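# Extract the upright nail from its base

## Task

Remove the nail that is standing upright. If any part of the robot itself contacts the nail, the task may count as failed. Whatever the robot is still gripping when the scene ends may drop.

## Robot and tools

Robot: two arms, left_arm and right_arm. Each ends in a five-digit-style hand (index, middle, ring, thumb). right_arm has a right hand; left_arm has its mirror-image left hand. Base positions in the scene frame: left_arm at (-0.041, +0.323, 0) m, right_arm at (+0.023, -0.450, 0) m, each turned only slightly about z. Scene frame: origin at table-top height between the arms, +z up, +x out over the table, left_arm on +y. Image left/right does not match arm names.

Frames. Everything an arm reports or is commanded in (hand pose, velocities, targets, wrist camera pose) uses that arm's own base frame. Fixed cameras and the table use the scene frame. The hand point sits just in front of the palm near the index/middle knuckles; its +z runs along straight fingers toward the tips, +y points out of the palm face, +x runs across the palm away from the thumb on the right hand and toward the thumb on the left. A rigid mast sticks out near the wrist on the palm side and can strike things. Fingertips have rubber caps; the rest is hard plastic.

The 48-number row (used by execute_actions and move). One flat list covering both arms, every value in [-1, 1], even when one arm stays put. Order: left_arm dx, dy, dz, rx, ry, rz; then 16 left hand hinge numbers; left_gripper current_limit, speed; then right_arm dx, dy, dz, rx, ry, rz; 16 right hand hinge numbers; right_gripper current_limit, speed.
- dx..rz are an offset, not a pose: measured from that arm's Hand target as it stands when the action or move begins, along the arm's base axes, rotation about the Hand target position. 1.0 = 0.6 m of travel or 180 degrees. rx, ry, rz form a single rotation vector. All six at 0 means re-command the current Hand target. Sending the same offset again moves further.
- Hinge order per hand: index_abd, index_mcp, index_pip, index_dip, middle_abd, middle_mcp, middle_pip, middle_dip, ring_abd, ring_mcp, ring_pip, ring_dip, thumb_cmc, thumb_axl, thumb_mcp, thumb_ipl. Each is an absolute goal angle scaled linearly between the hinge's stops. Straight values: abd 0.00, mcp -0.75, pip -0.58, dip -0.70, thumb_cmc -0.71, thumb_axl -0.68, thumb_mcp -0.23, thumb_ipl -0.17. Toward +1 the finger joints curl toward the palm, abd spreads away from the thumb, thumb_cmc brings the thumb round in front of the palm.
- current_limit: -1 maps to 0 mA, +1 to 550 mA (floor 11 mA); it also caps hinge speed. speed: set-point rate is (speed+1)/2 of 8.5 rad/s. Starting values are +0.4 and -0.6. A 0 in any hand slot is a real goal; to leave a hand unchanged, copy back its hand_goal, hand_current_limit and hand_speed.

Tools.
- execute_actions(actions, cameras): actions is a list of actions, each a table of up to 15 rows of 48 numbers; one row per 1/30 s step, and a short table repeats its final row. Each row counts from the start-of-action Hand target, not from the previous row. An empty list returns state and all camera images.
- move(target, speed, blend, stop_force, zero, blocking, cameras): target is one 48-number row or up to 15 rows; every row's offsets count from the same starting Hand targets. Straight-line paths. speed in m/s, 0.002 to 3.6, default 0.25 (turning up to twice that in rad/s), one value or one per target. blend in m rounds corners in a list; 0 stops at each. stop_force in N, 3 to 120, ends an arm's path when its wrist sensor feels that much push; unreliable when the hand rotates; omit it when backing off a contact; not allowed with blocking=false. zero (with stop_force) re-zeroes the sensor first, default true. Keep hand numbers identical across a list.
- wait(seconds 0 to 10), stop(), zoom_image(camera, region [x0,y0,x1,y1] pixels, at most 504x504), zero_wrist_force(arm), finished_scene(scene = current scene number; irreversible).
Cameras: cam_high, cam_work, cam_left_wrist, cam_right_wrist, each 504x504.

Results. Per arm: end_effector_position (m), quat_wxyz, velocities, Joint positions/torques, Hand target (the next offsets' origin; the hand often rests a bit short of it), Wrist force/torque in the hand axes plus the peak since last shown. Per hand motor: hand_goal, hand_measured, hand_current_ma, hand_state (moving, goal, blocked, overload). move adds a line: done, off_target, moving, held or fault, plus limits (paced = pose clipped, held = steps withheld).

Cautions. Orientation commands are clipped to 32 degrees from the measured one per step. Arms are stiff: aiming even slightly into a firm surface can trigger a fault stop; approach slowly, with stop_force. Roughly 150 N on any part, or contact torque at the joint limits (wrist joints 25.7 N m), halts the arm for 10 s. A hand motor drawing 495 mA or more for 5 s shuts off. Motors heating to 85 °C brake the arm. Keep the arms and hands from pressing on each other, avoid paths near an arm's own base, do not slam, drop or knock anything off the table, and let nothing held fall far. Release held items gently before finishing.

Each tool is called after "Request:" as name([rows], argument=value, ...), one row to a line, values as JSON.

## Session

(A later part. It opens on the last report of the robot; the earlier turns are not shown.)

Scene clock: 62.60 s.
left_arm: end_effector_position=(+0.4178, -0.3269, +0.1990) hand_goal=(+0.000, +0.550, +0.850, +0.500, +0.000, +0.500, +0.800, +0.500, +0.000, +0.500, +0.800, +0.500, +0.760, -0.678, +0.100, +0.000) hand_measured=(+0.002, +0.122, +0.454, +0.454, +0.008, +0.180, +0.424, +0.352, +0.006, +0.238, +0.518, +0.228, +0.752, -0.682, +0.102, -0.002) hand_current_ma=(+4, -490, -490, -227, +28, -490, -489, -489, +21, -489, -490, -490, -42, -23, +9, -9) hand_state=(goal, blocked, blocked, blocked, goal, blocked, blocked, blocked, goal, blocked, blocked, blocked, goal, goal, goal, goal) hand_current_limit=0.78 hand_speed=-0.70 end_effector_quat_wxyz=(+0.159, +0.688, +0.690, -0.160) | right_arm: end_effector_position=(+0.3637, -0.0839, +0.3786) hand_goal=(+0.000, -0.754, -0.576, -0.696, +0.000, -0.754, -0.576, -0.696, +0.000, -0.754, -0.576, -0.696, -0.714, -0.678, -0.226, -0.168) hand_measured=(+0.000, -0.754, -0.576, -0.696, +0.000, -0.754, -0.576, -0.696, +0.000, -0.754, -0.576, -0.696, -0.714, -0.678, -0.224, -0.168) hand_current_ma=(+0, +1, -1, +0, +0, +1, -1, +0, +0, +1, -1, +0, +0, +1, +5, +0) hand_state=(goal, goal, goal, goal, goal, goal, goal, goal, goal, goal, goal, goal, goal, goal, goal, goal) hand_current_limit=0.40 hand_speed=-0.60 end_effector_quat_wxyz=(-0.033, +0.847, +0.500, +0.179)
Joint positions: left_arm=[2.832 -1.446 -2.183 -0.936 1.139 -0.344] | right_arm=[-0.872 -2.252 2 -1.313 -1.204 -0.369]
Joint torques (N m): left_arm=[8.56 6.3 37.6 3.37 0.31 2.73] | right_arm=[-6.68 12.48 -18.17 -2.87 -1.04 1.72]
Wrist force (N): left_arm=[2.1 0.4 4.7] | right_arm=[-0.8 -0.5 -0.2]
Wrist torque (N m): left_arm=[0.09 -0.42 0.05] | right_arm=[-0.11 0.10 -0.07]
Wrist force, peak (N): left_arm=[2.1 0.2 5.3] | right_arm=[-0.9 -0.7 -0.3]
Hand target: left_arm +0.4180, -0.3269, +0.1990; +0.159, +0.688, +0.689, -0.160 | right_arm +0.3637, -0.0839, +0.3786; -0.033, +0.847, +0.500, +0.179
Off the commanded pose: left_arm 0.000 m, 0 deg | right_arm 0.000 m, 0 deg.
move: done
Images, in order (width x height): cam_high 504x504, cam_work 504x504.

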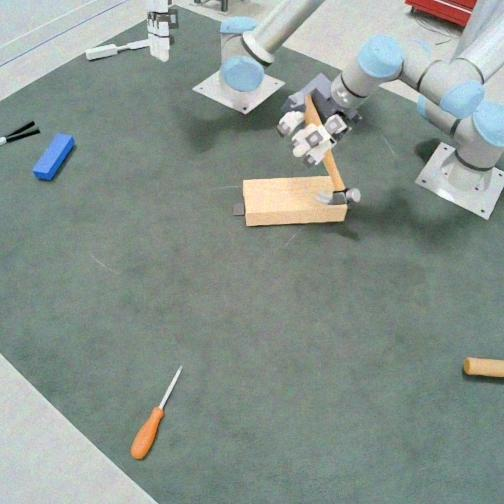

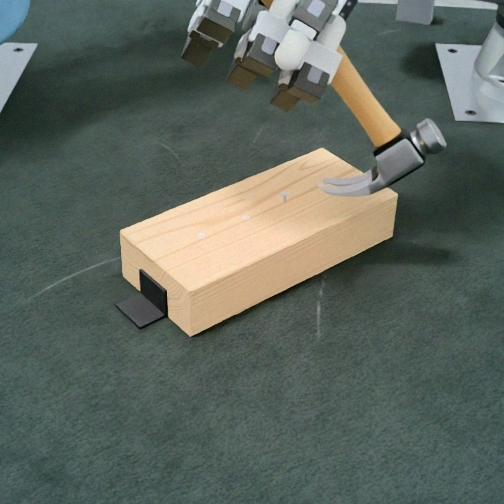

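Request:
move(target=[0,0,-0.05,0,0,0, 0,0.55,0.85,0.5, 0,0.5,0.8,0.5, 0,0.5,0.8,0.5, 0.76,-0.677,0.1,0.0,0.78,-0.7, 0,0,0,0,0,0, 0,-0.754,-0.576,-0.696, 0,-0.754,-0.576,-0.696, 0,-0.754,-0.576,-0.696, -0.714,-0.678,-0.226,-0.168,0.4,-0.6], speed=0.012, stop_force=5, cameras=["cam_work"])

Request:
zoom_image(camera="cam_work", region=[260, 140, 380, 260])

Scene clock: 66.47 s.
left_arm: end_effector_position=(+0.4180, -0.3270, +0.1760) hand_goal=(+0.000, +0.550, +0.850, +0.500, +0.000, +0.500, +0.800, +0.500, +0.000, +0.500, +0.800, +0.500, +0.760, -0.678, +0.100, +0.000) hand_measured=(-0.004, +0.122, +0.462, +0.454, +0.008, +0.186, +0.424, +0.352, +0.002, +0.238, +0.518, +0.228, +0.752, -0.682, +0.102, -0.002) hand_current_ma=(-13, -489, -489, -227, +28, -490, -489, -489, +7, -490, -489, -489, -42, -23, +9, -8) hand_state=(goal, blocked, blocked, blocked, goal, blocked, blocked, blocked, goal, blocked, blocked, blocked, goal, goal, goal, goal) hand_current_limit=0.78 hand_speed=-0.70 end_effector_quat_wxyz=(+0.159, +0.688, +0.689, -0.160) | right_arm: end_effector_position=(+0.3637, -0.0839, +0.3786) hand_goal=(+0.000, -0.754, -0.576, -0.696, +0.000, -0.754, -0.576, -0.696, +0.000, -0.754, -0.576, -0.696, -0.714, -0.678, -0.226, -0.168) hand_measured=(+0.000, -0.754, -0.576, -0.696, +0.000, -0.754, -0.576, -0.696, +0.000, -0.754, -0.576, -0.696, -0.714, -0.678, -0.224, -0.168) hand_current_ma=(+0, +1, -1, +0, +0, +1, -1, +0, +0, +1, -1, +0, +0, +1, +5, +0) hand_state=(goal, goal, goal, goal, goal, goal, goal, goal, goal, goal, goal, goal, goal, goal, goal, goal) hand_current_limit=0.40 hand_speed=-0.60 end_effector_quat_wxyz=(-0.033, +0.847, +0.500, +0.179)
Joint positions: left_arm=[2.832 -1.48 -2.221 -0.864 1.139 -0.344] | right_arm=[-0.872 -2.252 2 -1.313 -1.204 -0.369]
Joint torques (N m): left_arm=[6.57 31.15 38.35 5.03 0.9 2.33] | right_arm=[-6.82 12.98 -19.85 -2.55 -1.48 1.32]
Wrist force (N): left_arm=[1.8 0.5 3.9] | right_arm=[-0.6 -0.3 -0.3]
Wrist torque (N m): left_arm=[0.03 -0.32 0.03] | right_arm=[-0.07 0.07 -0.04]
Wrist force, peak (N): left_arm=[-4.8 0.0 -2.9] | right_arm=[-1.0 -0.5 -0.2]
Hand target: left_arm +0.4180, -0.3270, +0.1760; +0.159, +0.688, +0.689, -0.160 (not the last commanded pose) | right_arm +0.3637, -0.0839, +0.3786; -0.033, +0.847, +0.500, +0.179
Off the commanded pose: left_arm 0.007 m, 0 deg | right_arm 0.000 m, 0 deg.
move: contact (left_arm)
Images, in order (width x height): cam_work 504x504.

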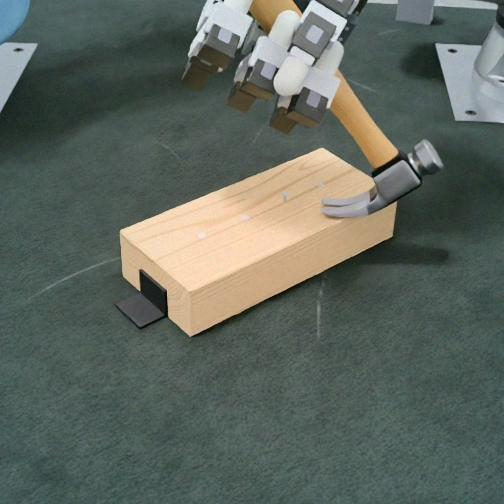

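Scaled by 4.200 from the camera's 504x504 image, which has a finer 720x720 frame.

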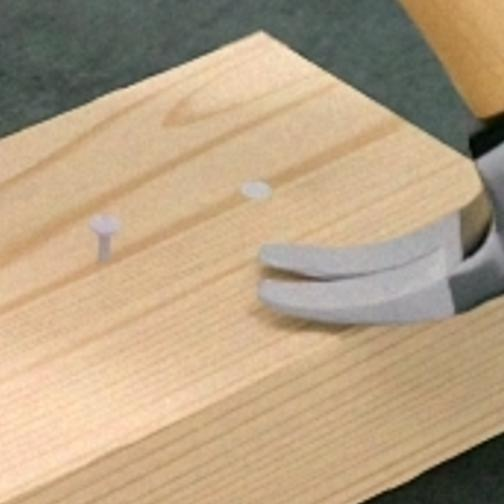

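Request:
move([
  [0,0,0.0083,0,0,0, 0,0.55,0.85,0.5, 0,0.5,0.8,0.5, 0,0.5,0.8,0.5, 0.76,-0.677,0.1,0.0,0.78,-0.7, 0,0,0,0,0,0, 0,-0.754,-0.576,-0.696, 0,-0.754,-0.576,-0.696, 0,-0.754,-0.576,-0.696, -0.714,-0.678,-0.226,-0.168,0.4,-0.6],
  [-0.023,-0.0433,0.0083,0,0,0, 0,0.55,0.85,0.5, 0,0.5,0.8,0.5, 0,0.5,0.8,0.5, 0.76,-0.677,0.1,0.0,0.78,-0.7, 0,0,0,0,0,0, 0,-0.754,-0.576,-0.696, 0,-0.754,-0.576,-0.696, 0,-0.754,-0.576,-0.696, -0.714,-0.678,-0.226,-0.168,0.4,-0.6],
], speed=0.03, cameras=["cam_work"])

Request:
zoom_image(camera="cam_work", region=[250, 160, 340, 230])

Scene clock: 69.50 s.
left_arm: end_effector_position=(+0.4042, -0.3530, +0.1810) hand_goal=(+0.000, +0.550, +0.850, +0.500, +0.000, +0.500, +0.800, +0.500, +0.000, +0.500, +0.800, +0.500, +0.760, -0.678, +0.100, +0.000) hand_measured=(-0.004, +0.122, +0.462, +0.454, +0.008, +0.186, +0.424, +0.354, +0.002, +0.238, +0.518, +0.228, +0.752, -0.682, +0.102, -0.002) hand_current_ma=(-13, -490, -489, -227, +28, -489, -489, -489, +7, -490, -489, -490, -42, -23, +9, -8) hand_state=(goal, blocked, blocked, blocked, goal, blocked, blocked, blocked, goal, blocked, blocked, blocked, goal, goal, goal, goal) hand_current_limit=0.78 hand_speed=-0.70 end_effector_quat_wxyz=(+0.159, +0.688, +0.689, -0.160) end_effector_velocity=(+0.000, +0.001, +0.000) end_effector_angular_velocity=(+0.000, -0.001, -0.003) | right_arm: end_effector_position=(+0.3637, -0.0839, +0.3786) hand_goal=(+0.000, -0.754, -0.576, -0.696, +0.000, -0.754, -0.576, -0.696, +0.000, -0.754, -0.576, -0.696, -0.714, -0.678, -0.226, -0.168) hand_measured=(+0.000, -0.754, -0.576, -0.696, +0.000, -0.754, -0.576, -0.696, +0.000, -0.754, -0.576, -0.696, -0.714, -0.678, -0.224, -0.168) hand_current_ma=(+0, +1, -1, +0, +0, +1, -1, +0, +0, +1, -1, +0, +0, +1, +5, +0) hand_state=(goal, goal, goal, goal, goal, goal, goal, goal, goal, goal, goal, goal, goal, goal, goal, goal) hand_current_limit=0.40 hand_speed=-0.60 end_effector_quat_wxyz=(-0.033, +0.847, +0.500, +0.179)
Joint positions: left_arm=[2.758 -1.493 -2.204 -0.835 1.151 -0.424] | right_arm=[-0.872 -2.252 2 -1.313 -1.204 -0.369]
Joint velocities: left_arm=[0.003 0.001 0 -0.003 -0.001 0.006] | right_arm=[within noise]
Joint torques (N m): left_arm=[7.17 26.31 31.06 2.07 -0.55 2.8] | right_arm=[-7.3 12.55 -19.2 -2.48 -1.08 1.43]
Wrist force (N): left_arm=[2.1 0.2 4.8] | right_arm=[-0.6 -0.5 -0.1]
Wrist torque (N m): left_arm=[0.03 -0.42 0.01] | right_arm=[-0.12 0.07 -0.05]
Wrist force, peak (N): left_arm=[2.0 0.1 5.3] | right_arm=[-1.0 -0.3 -0.3]
Hand target: left_arm +0.4042, -0.3529, +0.1810; +0.159, +0.688, +0.689, -0.160 | right_arm +0.3637, -0.0839, +0.3786; -0.033, +0.847, +0.500, +0.179
Off the commanded pose: left_arm 0.000 m, 0 deg | right_arm 0.000 m, 0 deg.
move: done
Images, in order (width x height): cam_work 504x504.

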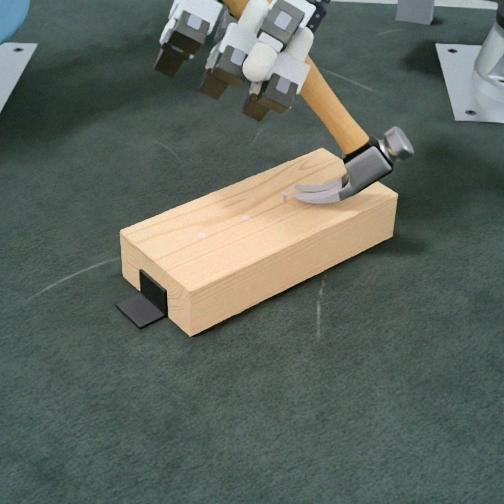

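Scaled by 5.600 from the camera's 504x504 image, which has a finer 720x720 frame.

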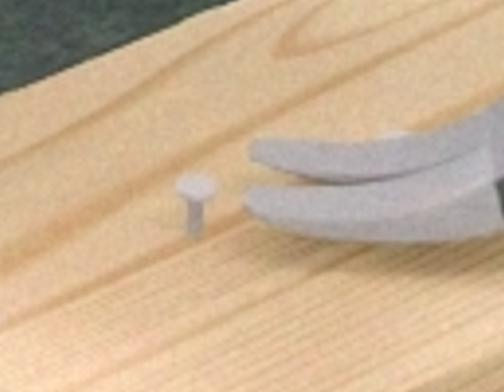

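Request:
move(target=[0.0022,0,-0.0063,0,0,0, 0,0.55,0.85,0.5, 0,0.5,0.8,0.5, 0,0.5,0.8,0.5, 0.76,-0.677,0.1,0.0,0.78,-0.7, 0,0,0,0,0,0, 0,-0.754,-0.576,-0.696, 0,-0.754,-0.576,-0.696, 0,-0.754,-0.576,-0.696, -0.714,-0.678,-0.226,-0.168,0.4,-0.6], speed=0.02, cameras=["cam_work"])

Request:
zoom_image(camera="cam_work", region=[250, 160, 340, 230])

Scene clock: 71.70 s.
left_arm: end_effector_position=(+0.4055, -0.3529, +0.1771) hand_goal=(+0.000, +0.550, +0.850, +0.500, +0.000, +0.500, +0.800, +0.500, +0.000, +0.500, +0.800, +0.500, +0.760, -0.678, +0.100, +0.000) hand_measured=(-0.004, +0.122, +0.462, +0.454, +0.008, +0.186, +0.424, +0.354, +0.002, +0.238, +0.518, +0.228, +0.752, -0.682, +0.102, -0.002) hand_current_ma=(-13, -489, -490, -227, +28, -489, -489, -489, +7, -490, -489, -489, -42, -23, +9, -8) hand_state=(goal, blocked, blocked, blocked, goal, blocked, blocked, blocked, goal, blocked, blocked, blocked, goal, goal, goal, goal) hand_current_limit=0.78 hand_speed=-0.70 end_effector_quat_wxyz=(+0.159, +0.688, +0.689, -0.160) | right_arm: end_effector_position=(+0.3637, -0.0839, +0.3786) hand_goal=(+0.000, -0.754, -0.576, -0.696, +0.000, -0.754, -0.576, -0.696, +0.000, -0.754, -0.576, -0.696, -0.714, -0.678, -0.226, -0.168) hand_measured=(+0.000, -0.754, -0.576, -0.696, +0.000, -0.754, -0.576, -0.696, +0.000, -0.754, -0.576, -0.696, -0.714, -0.678, -0.224, -0.168) hand_current_ma=(+0, +1, -1, +0, +0, +1, -1, +0, +0, +1, -1, +0, +0, +1, +5, +0) hand_state=(goal, goal, goal, goal, goal, goal, goal, goal, goal, goal, goal, goal, goal, goal, goal, goal) hand_current_limit=0.40 hand_speed=-0.60 end_effector_quat_wxyz=(-0.033, +0.847, +0.500, +0.179)
Joint positions: left_arm=[2.759 -1.501 -2.208 -0.823 1.151 -0.422] | right_arm=[-0.872 -2.252 2 -1.313 -1.204 -0.369]
Joint torques (N m): left_arm=[4.97 21.23 15.7 3.23 -1.68 2.8] | right_arm=[-6.23 12.74 -18.55 -2.42 -1.2 1.65]
Wrist force (N): left_arm=[1.9 0.0 4.4] | right_arm=[-0.8 -0.1 -0.2]
Wrist torque (N m): left_arm=[0.06 -0.39 -0.09] | right_arm=[-0.06 0.10 -0.06]
Wrist force, peak (N): left_arm=[2.4 0.0 5.0] | right_arm=[-1.0 -0.4 0.0]
Hand target: left_arm +0.4055, -0.3529, +0.1772; +0.159, +0.688, +0.689, -0.160 | right_arm +0.3637, -0.0839, +0.3786; -0.033, +0.847, +0.500, +0.179
Off the commanded pose: left_arm 0.000 m, 0 deg | right_arm 0.000 m, 0 deg.
move: done
Images, in order (width x height): cam_work 504x504.

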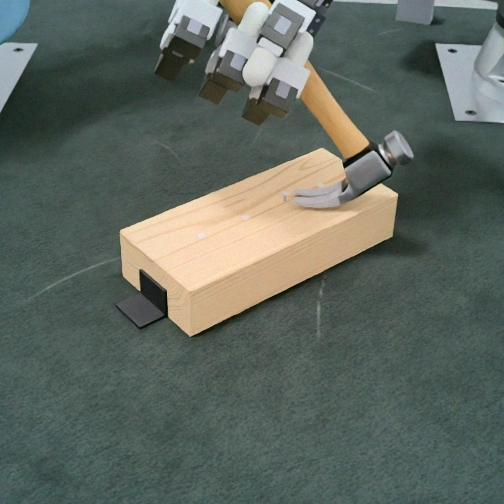

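Scaled by 5.600 from the camera's 504x504 image, which has a finer 720x720 frame.

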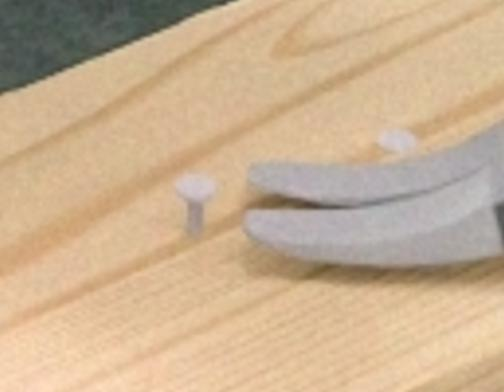

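Request:
move(target=[-0.0009,-0.0583,0,0,0,0, 0,0.55,0.85,0.5, 0,0.5,0.8,0.5, 0,0.5,0.8,0.5, 0.76,-0.677,0.1,0.0,0.78,-0.7, 0,0,0,0,0,0, 0,-0.754,-0.576,-0.696, 0,-0.754,-0.576,-0.696, 0,-0.754,-0.576,-0.696, -0.714,-0.678,-0.226,-0.168,0.4,-0.6], speed=0.018, stop_force=7, cameras=["cam_work"])

Request:
zoom_image(camera="cam_work", region=[240, 160, 330, 230])

Scene clock: 75.20 s.
left_arm: end_effector_position=(+0.4050, -0.3830, +0.1771) hand_goal=(+0.000, +0.550, +0.850, +0.500, +0.000, +0.500, +0.800, +0.500, +0.000, +0.500, +0.800, +0.500, +0.760, -0.678, +0.100, +0.000) hand_measured=(-0.004, +0.120, +0.474, +0.454, +0.008, +0.186, +0.424, +0.362, +0.002, +0.238, +0.518, +0.236, +0.752, -0.682, +0.102, -0.002) hand_current_ma=(-16, -490, -489, -227, +28, -490, -489, -490, +7, -489, -490, -490, -41, -22, +9, -8) hand_state=(goal, blocked, blocked, blocked, goal, blocked, blocked, blocked, goal, blocked, blocked, blocked, goal, goal, goal, goal) hand_current_limit=0.78 hand_speed=-0.70 end_effector_quat_wxyz=(+0.159, +0.688, +0.689, -0.160) | right_arm: end_effector_position=(+0.3637, -0.0839, +0.3786) hand_goal=(+0.000, -0.754, -0.576, -0.696, +0.000, -0.754, -0.576, -0.696, +0.000, -0.754, -0.576, -0.696, -0.714, -0.678, -0.226, -0.168) hand_measured=(+0.000, -0.754, -0.576, -0.696, +0.000, -0.754, -0.576, -0.696, +0.000, -0.754, -0.576, -0.696, -0.714, -0.678, -0.224, -0.168) hand_current_ma=(+0, +1, -1, +0, +0, +1, -1, +0, +0, +1, -1, +0, +0, +1, +5, +0) hand_state=(goal, goal, goal, goal, goal, goal, goal, goal, goal, goal, goal, goal, goal, goal, goal, goal) hand_current_limit=0.40 hand_speed=-0.60 end_effector_quat_wxyz=(-0.033, +0.847, +0.500, +0.179)
Joint positions: left_arm=[2.692 -1.557 -2.164 -0.783 1.164 -0.495] | right_arm=[-0.872 -2.252 2 -1.313 -1.204 -0.369]
Joint torques (N m): left_arm=[4.45 38.04 15.43 3.91 -1.33 1.13] | right_arm=[-7.16 13.01 -19.25 -2.15 -1.49 1.44]
Wrist force (N): left_arm=[6.8 -0.4 8.8] | right_arm=[-0.7 -0.3 -0.2]
Wrist torque (N m): left_arm=[-0.01 -0.50 -0.04] | right_arm=[-0.09 0.09 -0.05]
Wrist force, peak (N): left_arm=[12.3 0.9 11.5] | right_arm=[-0.8 -0.5 -0.5]
Hand target: left_arm +0.4050, -0.3830, +0.1771; +0.159, +0.688, +0.689, -0.160 (not the last commanded pose) | right_arm +0.3637, -0.0839, +0.3786; -0.033, +0.847, +0.500, +0.179
Off the commanded pose: left_arm 0.005 m, 0 deg | right_arm 0.000 m, 0 deg.
move: contact (left_arm)
Images, in order (width x height): cam_work 504x504.

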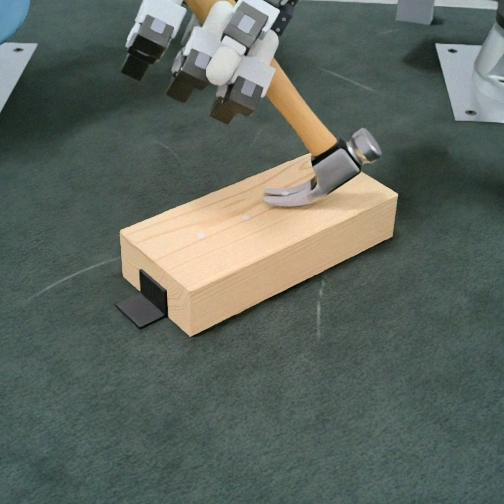

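Scaled by 5.600 from the camera's 504x504 image, which has a finer 720x720 frame.

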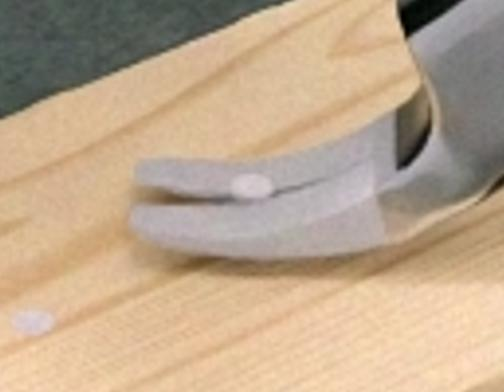

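Request:
move(target=[0.0006,0.037,0.02,-0.0556,0,0, 0,0.55,0.85,0.5, 0,0.5,0.8,0.5, 0,0.5,0.8,0.5, 0.76,-0.677,0.1,0.0,0.78,-0.7, 0,0,0,0,0,0, 0,-0.754,-0.576,-0.696, 0,-0.754,-0.576,-0.696, 0,-0.754,-0.576,-0.696, -0.714,-0.678,-0.226,-0.168,0.4,-0.6], speed=0.035, stop_force=60, cameras=["cam_work"])

Request:
zoom_image(camera="cam_work", region=[230, 140, 350, 240])

Scene clock: 81.43 s.
left_arm: end_effector_position=(+0.4054, -0.3608, +0.1891) hand_goal=(+0.000, +0.550, +0.850, +0.500, +0.000, +0.500, +0.800, +0.500, +0.000, +0.500, +0.800, +0.500, +0.760, -0.678, +0.100, +0.000) hand_measured=(+0.006, +0.086, +0.488, +0.452, +0.002, +0.186, +0.424, +0.378, +0.010, +0.226, +0.518, +0.254, +0.752, -0.682, +0.102, -0.002) hand_current_ma=(+22, -490, -489, -233, +10, -489, -490, -489, +41, -489, -490, -490, -41, -22, +9, -8) hand_state=(goal, blocked, blocked, blocked, goal, blocked, blocked, blocked, goal, blocked, blocked, blocked, goal, goal, goal, goal) hand_current_limit=0.78 hand_speed=-0.70 end_effector_quat_wxyz=(+0.218, +0.672, +0.673, -0.219) | right_arm: end_effector_position=(+0.3637, -0.0839, +0.3786) hand_goal=(+0.000, -0.754, -0.576, -0.696, +0.000, -0.754, -0.576, -0.696, +0.000, -0.754, -0.576, -0.696, -0.714, -0.678, -0.226, -0.168) hand_measured=(+0.000, -0.754, -0.576, -0.696, +0.000, -0.754, -0.576, -0.696, +0.000, -0.754, -0.576, -0.696, -0.714, -0.678, -0.224, -0.168) hand_current_ma=(+0, +1, -1, +0, +0, +1, -1, +0, +0, +1, -1, +0, +0, +1, +5, +0) hand_state=(goal, goal, goal, goal, goal, goal, goal, goal, goal, goal, goal, goal, goal, goal, goal, goal) hand_current_limit=0.40 hand_speed=-0.60 end_effector_quat_wxyz=(-0.033, +0.847, +0.500, +0.179)
Joint positions: left_arm=[2.828 -1.471 -2.263 -0.758 0.976 -0.383] | right_arm=[-0.872 -2.252 2 -1.313 -1.204 -0.369]
Joint torques (N m): left_arm=[-11.62 17.36 45.84 5.19 -2.39 -2.08] | right_arm=[-5.81 12.96 -19.62 -1.87 -1.28 1.44]
Wrist force (N): left_arm=[15.6 9.5 17.8] | right_arm=[-0.6 -0.1 -0.2]
Wrist torque (N m): left_arm=[-0.09 -0.35 0.44] | right_arm=[-0.06 0.07 -0.04]
Wrist force, peak (N): left_arm=[16.8 9.6 18.6] | right_arm=[-0.9 -0.6 0.1]
Hand target: left_arm +0.4054, -0.3608, +0.1891; +0.218, +0.672, +0.673, -0.219 | right_arm +0.3637, -0.0839, +0.3786; -0.033, +0.847, +0.500, +0.179
Off the commanded pose: left_arm 0.000 m, 0 deg | right_arm 0.000 m, 0 deg.
move: done
Images, in order (width x height): cam_work 504x504.

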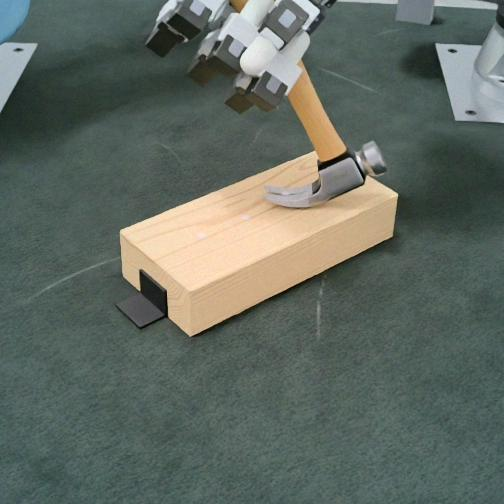

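Scaled by 4.200 from the camera's 504x504 image, which has a finer 720x720 frame.

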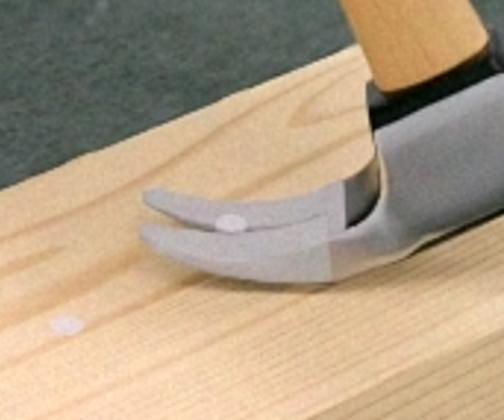

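Request:
move(target=[0.0006,0.04,0.0142,-0.0556,0,0, 0,0.55,0.85,0.5, 0,0.5,0.8,0.5, 0,0.5,0.8,0.5, 0.76,-0.677,0.1,0.0,0.78,-0.7, 0,0,0,0,0,0, 0,-0.754,-0.576,-0.696, 0,-0.754,-0.576,-0.696, 0,-0.754,-0.576,-0.696, -0.714,-0.678,-0.226,-0.168,0.4,-0.6], speed=0.035, stop_force=60, cameras=["cam_work"])

Request:
zoom_image(camera="cam_work", region=[230, 140, 350, 240])

Scene clock: 85.83 s.
left_arm: end_effector_position=(+0.4057, -0.3368, +0.1976) hand_goal=(+0.000, +0.550, +0.850, +0.500, +0.000, +0.500, +0.800, +0.500, +0.000, +0.500, +0.800, +0.500, +0.760, -0.678, +0.100, +0.000) hand_measured=(+0.040, +0.006, +0.518, +0.454, -0.002, +0.232, +0.424, +0.428, -0.022, +0.174, +0.482, +0.396, +0.752, -0.682, +0.102, -0.002) hand_current_ma=(+163, -490, -489, -218, -12, -490, -489, -351, -89, -490, -490, -490, -41, -22, +9, -8) hand_state=(blocked, blocked, blocked, blocked, goal, blocked, blocked, blocked, blocked, blocked, blocked, blocked, goal, goal, goal, goal) hand_current_limit=0.78 hand_speed=-0.70 end_effector_quat_wxyz=(+0.276, +0.650, +0.651, -0.277) | right_arm: end_effector_position=(+0.3637, -0.0839, +0.3786) hand_goal=(+0.000, -0.754, -0.576, -0.696, +0.000, -0.754, -0.576, -0.696, +0.000, -0.754, -0.576, -0.696, -0.714, -0.678, -0.226, -0.168) hand_measured=(+0.000, -0.754, -0.576, -0.696, +0.000, -0.754, -0.576, -0.696, +0.000, -0.754, -0.576, -0.696, -0.714, -0.678, -0.224, -0.168) hand_current_ma=(+0, +1, -1, +0, +0, +1, -1, +0, +0, +1, -1, +0, +0, +1, +5, +0) hand_state=(goal, goal, goal, goal, goal, goal, goal, goal, goal, goal, goal, goal, goal, goal, goal, goal) hand_current_limit=0.40 hand_speed=-0.60 end_effector_quat_wxyz=(-0.033, +0.847, +0.500, +0.179)
Joint positions: left_arm=[2.98 -1.397 -2.352 -0.798 0.78 -0.232] | right_arm=[-0.872 -2.252 2 -1.313 -1.204 -0.369]
Joint torques (N m): left_arm=[-2.24 3.84 26.35 1.11 4.13 -3.74] | right_arm=[-6 12.81 -19.93 -1.6 -1.22 1.66]
Wrist force (N): left_arm=[-21.3 25.5 24.1] | right_arm=[-0.6 -0.5 -0.2]
Wrist torque (N m): left_arm=[0.58 0.03 -1.26] | right_arm=[-0.10 0.08 -0.04]
Wrist force, peak (N): left_arm=[-22.9 26.3 24.2] | right_arm=[-1.0 -0.5 -0.2]
Hand target: left_arm +0.4057, -0.3368, +0.1976; +0.276, +0.650, +0.651, -0.277 | right_arm +0.3637, -0.0839, +0.3786; -0.033, +0.847, +0.500, +0.179
Off the commanded pose: left_arm 0.000 m, 0 deg | right_arm 0.000 m, 0 deg.
move: done
Images, in order (width x height): cam_work 504x504.

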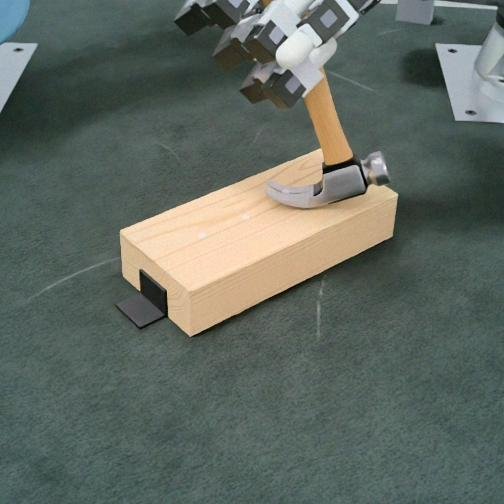

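Scaled by 4.200 from the camera's 504x504 image, which has a finer 720x720 frame.

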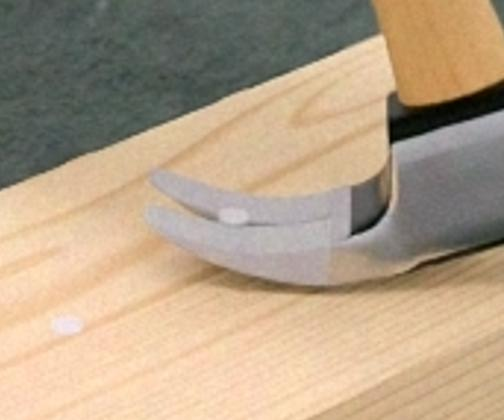

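Request:
move(target=[0.0145,0.0417,0.0105,-0.0556,0.0194,0, 0,0.55,0.85,0.5, 0,0.5,0.8,0.5, 0,0.5,0.8,0.5, 0.76,-0.677,0.1,0.0,0.78,-0.7, 0,0,0,0,0,0, 0,-0.754,-0.576,-0.696, 0,-0.754,-0.576,-0.696, 0,-0.754,-0.576,-0.696, -0.714,-0.678,-0.226,-0.168,0.4,-0.6], speed=0.035, stop_force=50, cameras=["cam_work", "cam_high"])

Request:
zoom_image(camera="cam_work", region=[230, 140, 350, 240])

Scene clock: 92.17 s.
left_arm: end_effector_position=(+0.4144, -0.3118, +0.2040) hand_goal=(+0.000, +0.550, +0.850, +0.500, +0.000, +0.500, +0.800, +0.500, +0.000, +0.500, +0.800, +0.500, +0.760, -0.678, +0.100, +0.000) hand_measured=(+0.086, -0.062, +0.518, +0.480, +0.006, +0.098, +0.498, +0.430, -0.012, +0.144, +0.478, +0.446, +0.752, -0.682, +0.102, -0.002) hand_current_ma=(+368, -490, -489, -92, +22, -490, -489, -342, -47, -490, -489, -257, -41, -22, +9, -8) hand_state=(blocked, blocked, blocked, goal, goal, blocked, blocked, blocked, goal, blocked, blocked, blocked, goal, goal, goal, goal) hand_current_limit=0.78 hand_speed=-0.70 end_effector_quat_wxyz=(+0.312, +0.615, +0.633, -0.352) | right_arm: end_effector_position=(+0.3637, -0.0839, +0.3786) hand_goal=(+0.000, -0.754, -0.576, -0.696, +0.000, -0.754, -0.576, -0.696, +0.000, -0.754, -0.576, -0.696, -0.714, -0.678, -0.226, -0.168) hand_measured=(+0.000, -0.754, -0.576, -0.696, +0.000, -0.754, -0.576, -0.696, +0.000, -0.754, -0.576, -0.696, -0.714, -0.678, -0.224, -0.168) hand_current_ma=(+0, +1, -1, +0, +0, +1, -1, +0, +0, +1, -1, +0, +0, +1, +5, +0) hand_state=(goal, goal, goal, goal, goal, goal, goal, goal, goal, goal, goal, goal, goal, goal, goal, goal) hand_current_limit=0.40 hand_speed=-0.60 end_effector_quat_wxyz=(-0.033, +0.847, +0.500, +0.179)
Joint positions: left_arm=[3.141 -1.364 -2.36 -1.057 0.592 0.007] | right_arm=[-0.872 -2.252 2 -1.313 -1.204 -0.369]
Joint torques (N m): left_arm=[1.38 16.44 32.22 1.95 2.29 -5] | right_arm=[-6.07 12.31 -20.79 -1.32 -1.2 1.68]
Wrist force (N): left_arm=[-6.3 29.6 45.5] | right_arm=[-0.5 -0.5 -0.2]
Wrist torque (N m): left_arm=[-1.42 -0.37 1.11] | right_arm=[-0.11 0.06 -0.04]
Wrist force, peak (N): left_arm=[-9.3 30.0 46.5] | right_arm=[-0.9 -0.7 0.1]
Hand target: left_arm +0.4144, -0.3118, +0.2039; +0.312, +0.615, +0.633, -0.352 | right_arm +0.3637, -0.0839, +0.3786; -0.033, +0.847, +0.500, +0.179
Off the commanded pose: left_arm 0.000 m, 0 deg | right_arm 0.000 m, 0 deg.
move: done
Images, in order (width x height): cam_high 504x504, cam_work 504x504.

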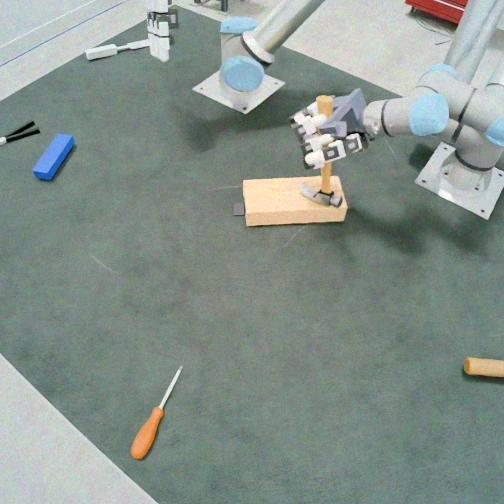

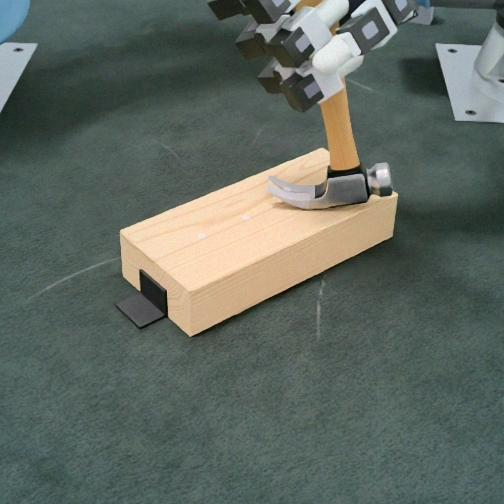

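Scaled by 4.200 from the camera's 504x504 image, which has a finer 720x720 frame.

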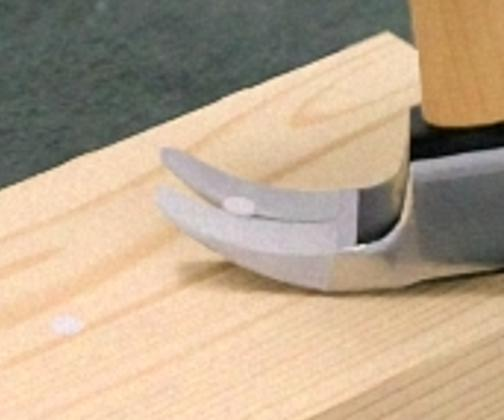

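Request:
move(target=[0.02,0,-0.0033,0,0,0, 0,0.55,0.85,0.5, 0,0.5,0.8,0.5, 0,0.5,0.8,0.5, 0.76,-0.677,0.1,0.0,0.78,-0.7, 0,0,0,0,0,0, 0,-0.754,-0.576,-0.696, 0,-0.754,-0.576,-0.696, 0,-0.754,-0.576,-0.696, -0.714,-0.678,-0.226,-0.168,0.4,-0.6], speed=0.035, cameras=["cam_work", "cam_left_wrist"])

Request:
zoom_image(camera="cam_work", region=[200, 0, 440, 220])

Scene clock: 94.77 s.
left_arm: end_effector_position=(+0.4266, -0.3118, +0.2020) hand_goal=(+0.000, +0.550, +0.850, +0.500, +0.000, +0.500, +0.800, +0.500, +0.000, +0.500, +0.800, +0.500, +0.760, -0.678, +0.100, +0.000) hand_measured=(-0.016, -0.098, +0.586, +0.448, -0.038, +0.100, +0.498, +0.418, -0.012, +0.144, +0.452, +0.438, +0.752, -0.682, +0.102, -0.002) hand_current_ma=(-64, -490, -490, -256, -161, -490, -489, -397, -49, -490, -489, -305, -41, -22, +9, -8) hand_state=(goal, blocked, blocked, blocked, blocked, blocked, blocked, blocked, goal, blocked, blocked, blocked, goal, goal, goal, goal) hand_current_limit=0.78 hand_speed=-0.70 end_effector_quat_wxyz=(+0.312, +0.615, +0.633, -0.352) | right_arm: end_effector_position=(+0.3637, -0.0839, +0.3786) hand_goal=(+0.000, -0.754, -0.576, -0.696, +0.000, -0.754, -0.576, -0.696, +0.000, -0.754, -0.576, -0.696, -0.714, -0.678, -0.226, -0.168) hand_measured=(+0.000, -0.754, -0.576, -0.696, +0.000, -0.754, -0.576, -0.696, +0.000, -0.754, -0.576, -0.696, -0.714, -0.678, -0.224, -0.168) hand_current_ma=(+0, +1, -1, +0, +0, +1, -1, +0, +0, +1, -1, +0, +0, +1, +5, +0) hand_state=(goal, goal, goal, goal, goal, goal, goal, goal, goal, goal, goal, goal, goal, goal, goal, goal) hand_current_limit=0.40 hand_speed=-0.60 end_effector_quat_wxyz=(-0.033, +0.847, +0.500, +0.179)
Joint positions: left_arm=[3.141 -1.401 -2.338 -1.042 0.592 0.007] | right_arm=[-0.872 -2.252 2 -1.313 -1.204 -0.369]
Joint torques (N m): left_arm=[15.08 18.22 5.2 1.97 5.25 3.5] | right_arm=[-6.33 13.11 -21.23 -1.03 -1.05 1.53]
Wrist force (N): left_arm=[-21.9 -13.0 5.1] | right_arm=[-0.7 -0.3 -0.4]
Wrist torque (N m): left_arm=[0.32 -0.48 -2.21] | right_arm=[-0.06 0.10 -0.06]
Wrist force, peak (N): left_arm=[-6.5 29.7 45.9] | right_arm=[-0.7 -0.5 -0.5]
Hand target: left_arm +0.4264, -0.3118, +0.2019; +0.312, +0.615, +0.633, -0.352 | right_arm +0.3637, -0.0839, +0.3786; -0.033, +0.847, +0.500, +0.179
Off the commanded pose: left_arm 0.000 m, 0 deg | right_arm 0.000 m, 0 deg.
move: done
Images, in order (width x height): cam_work 504x504, cam_left_wrist 504x504.

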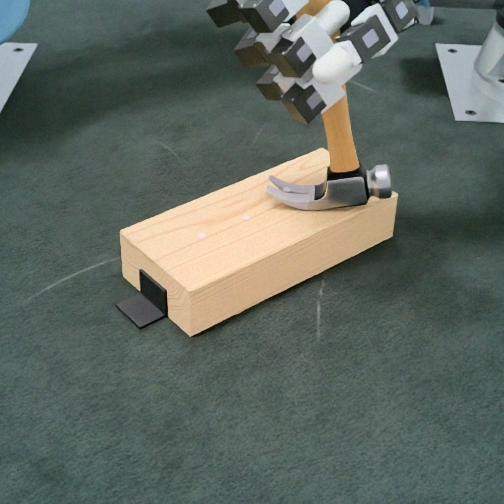

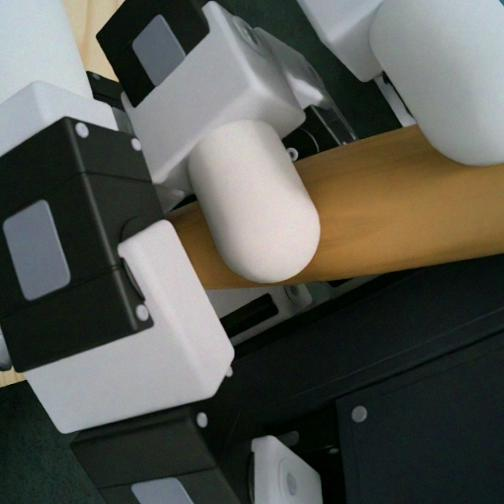

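Scaled by 2.100 from the camera's 504x504 image, which has a finer 720x720 frame.

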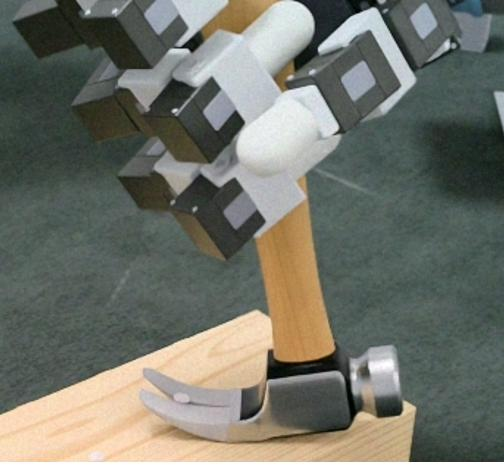

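Request:
move(target=[-0.004,0.0417,0.0075,-0.0556,0,0, 0,0.55,0.85,0.5, 0,0.5,0.8,0.5, 0,0.5,0.8,0.5, 0.76,-0.677,0.1,0.0,0.78,-0.7, 0,0,0,0,0,0, 0,-0.754,-0.576,-0.696, 0,-0.754,-0.576,-0.696, 0,-0.754,-0.576,-0.696, -0.714,-0.678,-0.226,-0.168,0.4,-0.6], speed=0.035, stop_force=60, cameras=["cam_work", "cam_high"])

Request:
zoom_image(camera="cam_work", region=[200, 0, 440, 220])

Scene clock: 98.80 s.
left_arm: end_effector_position=(+0.4240, -0.2868, +0.2065) hand_goal=(+0.000, +0.550, +0.850, +0.500, +0.000, +0.500, +0.800, +0.500, +0.000, +0.500, +0.800, +0.500, +0.760, -0.678, +0.100, +0.000) hand_measured=(+0.044, -0.178, +0.604, +0.462, -0.028, -0.058, +0.582, +0.418, +0.002, +0.230, +0.482, +0.458, +0.752, -0.682, +0.102, -0.002) hand_current_ma=(+180, -490, -489, -181, -117, -489, -489, -397, +8, -489, -489, -204, -41, -22, +9, -8) hand_state=(blocked, blocked, blocked, blocked, blocked, blocked, blocked, blocked, goal, blocked, blocked, blocked, goal, goal, goal, goal) hand_current_limit=0.78 hand_speed=-0.70 end_effector_quat_wxyz=(+0.364, +0.585, +0.600, -0.406) | right_arm: end_effector_position=(+0.3637, -0.0839, +0.3786) hand_goal=(+0.000, -0.754, -0.576, -0.696, +0.000, -0.754, -0.576, -0.696, +0.000, -0.754, -0.576, -0.696, -0.714, -0.678, -0.226, -0.168) hand_measured=(+0.000, -0.754, -0.576, -0.696, +0.000, -0.754, -0.576, -0.696, +0.000, -0.754, -0.576, -0.696, -0.714, -0.678, -0.224, -0.168) hand_current_ma=(+0, +1, -1, +0, +0, +1, -1, +0, +0, +1, -1, +0, +0, +1, +5, +0) hand_state=(goal, goal, goal, goal, goal, goal, goal, goal, goal, goal, goal, goal, goal, goal, goal, goal) hand_current_limit=0.40 hand_speed=-0.60 end_effector_quat_wxyz=(-0.033, +0.847, +0.500, +0.179)
Joint positions: left_arm=[3.283 -1.367 -2.356 -1.382 0.453 0.365] | right_arm=[-0.872 -2.252 2 -1.313 -1.204 -0.369]
Joint torques (N m): left_arm=[0.51 5.92 38.31 4.73 -0.31 -2.88] | right_arm=[-6.08 13.52 -21.63 -1 -1.12 1.66]
Wrist force (N): left_arm=[4.3 6.6 28.1] | right_arm=[-0.7 -0.3 -0.2]
Wrist torque (N m): left_arm=[-0.81 -0.36 0.46] | right_arm=[-0.08 0.09 -0.05]
Wrist force, peak (N): left_arm=[-38.2 -1.3 27.3] | right_arm=[-0.9 -0.6 -0.1]
Hand target: left_arm +0.4240, -0.2868, +0.2064; +0.364, +0.585, +0.600, -0.406 | right_arm +0.3637, -0.0839, +0.3786; -0.033, +0.847, +0.500, +0.179
Off the commanded pose: left_arm 0.000 m, 0 deg | right_arm 0.000 m, 0 deg.
move: done
Images, in order (width x height): cam_high 504x504, cam_work 504x504.

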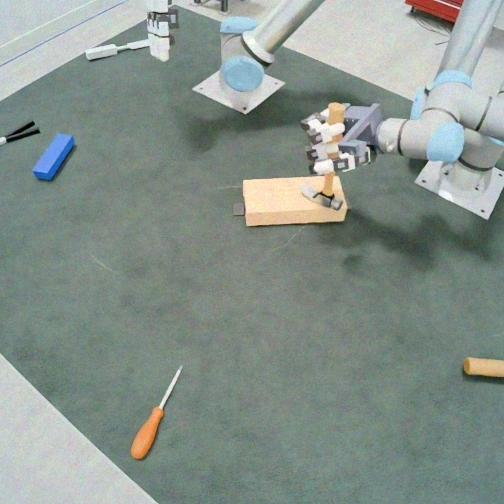

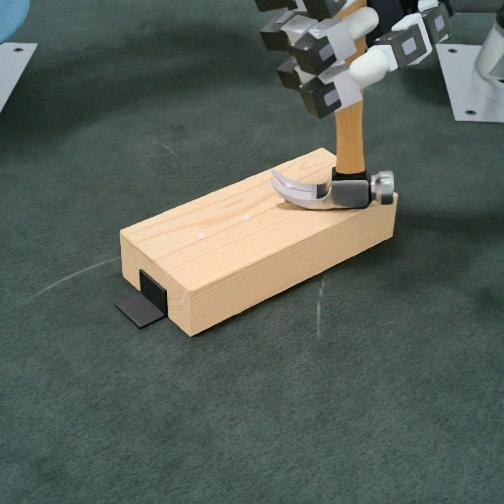

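Scaled by 2.100 from the camera's 504x504 image, which has a finer 720x720 frame.

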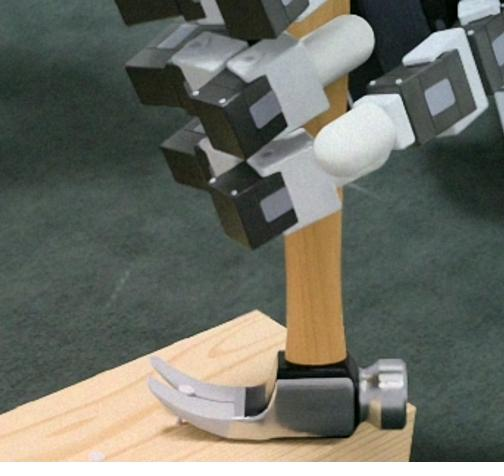

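Request:
zoom_image(camera="cam_work", region=[250, 150, 350, 230])

Scaled by 5.040 from the camera's 504x504 image, which has a finer 720x720 frame.

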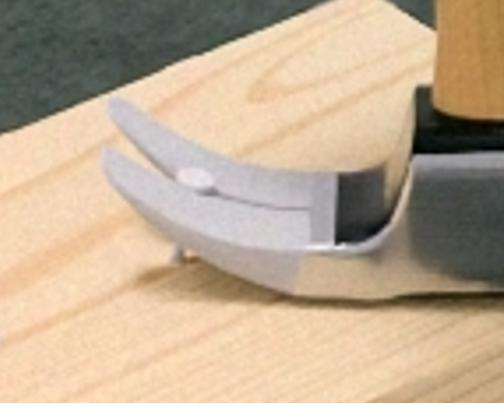

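Request:
move(target=[-0.001,0.0422,0.005,-0.0389,0,0, 0,0.55,0.85,0.5, 0,0.5,0.8,0.5, 0,0.5,0.8,0.5, 0.76,-0.677,0.1,0.0,0.78,-0.7, 0,0,0,0,0,0, 0,-0.754,-0.576,-0.696, 0,-0.754,-0.576,-0.696, 0,-0.754,-0.576,-0.696, -0.714,-0.678,-0.226,-0.168,0.4,-0.6], speed=0.035, stop_force=60, cameras=["cam_work", "cam_high"])

Request:
zoom_image(camera="cam_work", region=[250, 150, 350, 230])

Request:
zoom_image(camera="cam_work", region=[200, 0, 440, 220])

Scene clock: 103.10 s.
left_arm: end_effector_position=(+0.4234, -0.2615, +0.2094) hand_goal=(+0.000, +0.550, +0.850, +0.500, +0.000, +0.500, +0.800, +0.500, +0.000, +0.500, +0.800, +0.500, +0.760, -0.678, +0.100, +0.000) hand_measured=(-0.002, +0.302, +0.712, +0.448, +0.002, +0.344, +0.594, +0.436, +0.000, +0.454, +0.556, +0.452, +0.746, -0.680, +0.070, -0.008) hand_current_ma=(-5, -489, -490, -252, +7, -490, -489, -312, +2, -237, -489, -234, -64, -14, -191, -53) hand_state=(goal, blocked, blocked, blocked, goal, blocked, blocked, blocked, goal, blocked, blocked, blocked, goal, goal, blocked, goal) hand_current_limit=0.78 hand_speed=-0.70 end_effector_quat_wxyz=(+0.399, +0.562, +0.574, -0.442) | right_arm: end_effector_position=(+0.3637, -0.0839, +0.3786) hand_goal=(+0.000, -0.754, -0.576, -0.696, +0.000, -0.754, -0.576, -0.696, +0.000, -0.754, -0.576, -0.696, -0.714, -0.678, -0.226, -0.168) hand_measured=(+0.000, -0.754, -0.576, -0.696, +0.000, -0.754, -0.576, -0.696, +0.000, -0.754, -0.576, -0.696, -0.714, -0.678, -0.224, -0.168) hand_current_ma=(+0, +1, -1, +0, +0, +1, -1, +0, +0, +1, -1, +0, +0, +1, +5, +0) hand_state=(goal, goal, goal, goal, goal, goal, goal, goal, goal, goal, goal, goal, goal, goal, goal, goal) hand_current_limit=0.40 hand_speed=-0.60 end_effector_quat_wxyz=(-0.033, +0.847, +0.500, +0.179)
Joint positions: left_arm=[3.397 -1.385 -2.317 -1.778 0.415 0.751] | right_arm=[-0.872 -2.252 2 -1.313 -1.204 -0.369]
Joint torques (N m): left_arm=[-8.33 25.08 10.05 0.45 -0.32 -1.2] | right_arm=[-5.8 12.39 -21.64 -0.76 -1.19 1.59]
Wrist force (N): left_arm=[3.9 0.0 1.3] | right_arm=[-0.6 -0.3 -0.1]
Wrist torque (N m): left_arm=[-0.01 -0.39 0.10] | right_arm=[-0.10 0.07 -0.05]
Wrist force, peak (N): left_arm=[0.7 5.4 29.9] | right_arm=[-0.8 -0.6 -0.1]
Hand target: left_arm +0.4234, -0.2615, +0.2094; +0.399, +0.562, +0.574, -0.442 | right_arm +0.3637, -0.0839, +0.3786; -0.033, +0.847, +0.500, +0.179
Off the commanded pose: left_arm 0.000 m, 0 deg | right_arm 0.000 m, 0 deg.
move: done
Images, in order (width x height): cam_high 504x504, cam_work 504x504.

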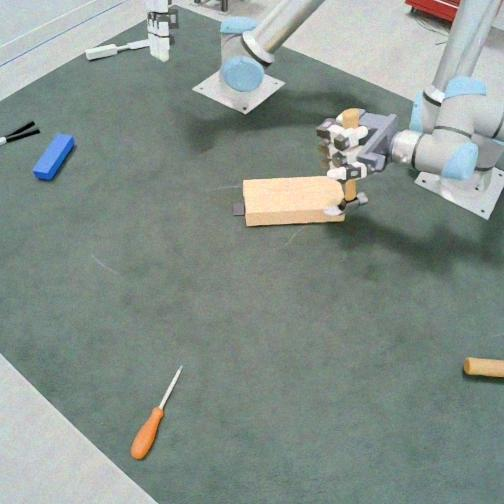

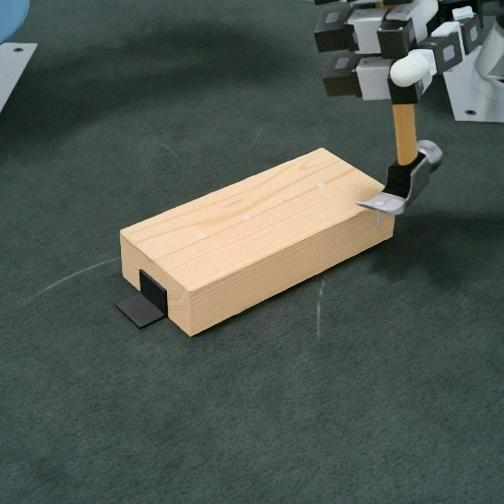

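Scaled by 5.040 from the camera's 504x504 image, which has a finer 720x720 frame.

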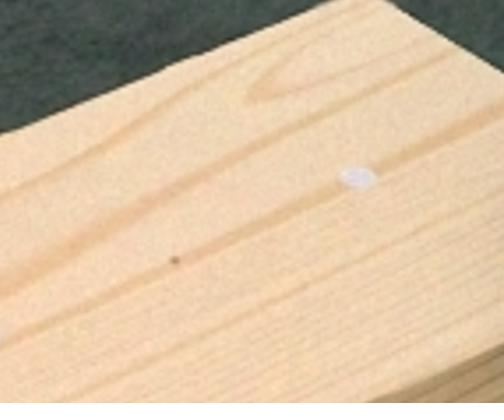

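Scaled by 2.100 from the camera's 504x504 image, which has a finer 720x720 frame.

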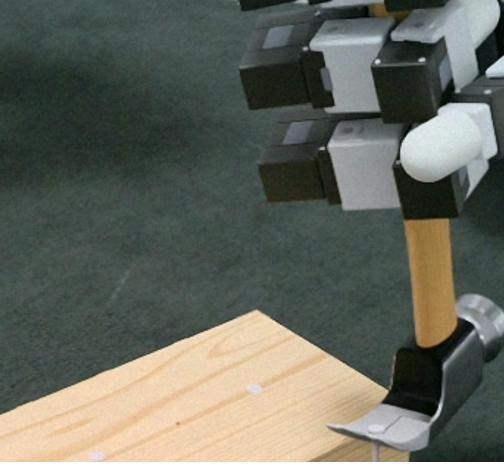

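Request:
zoom_image(camera="cam_work", region=[340, 120, 460, 250])

Request:
zoom_image(camera="cam_high", region=[290, 90, 420, 240])

Scaled by 3.877 from the camera's 504x504 image, which has a finer 720x720 frame.

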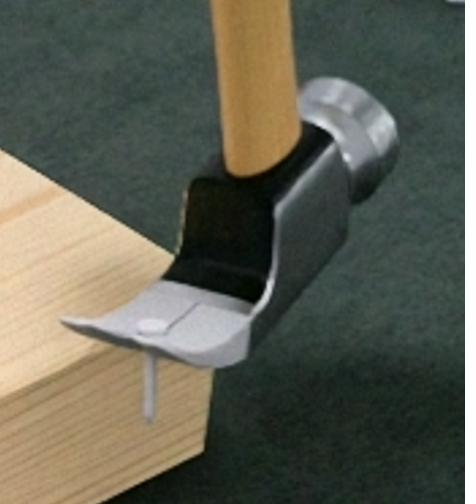

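Scaled by 3.360 from the camera's 504x504 image, which has a finer 720x720 frame.

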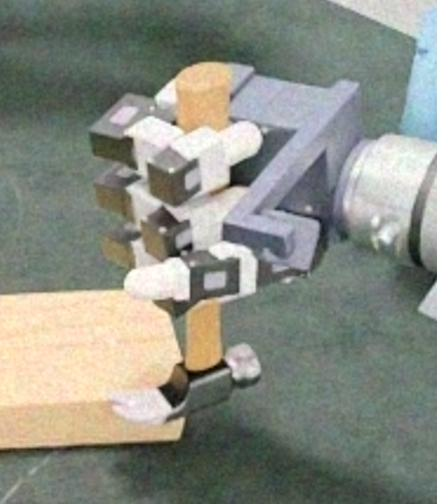

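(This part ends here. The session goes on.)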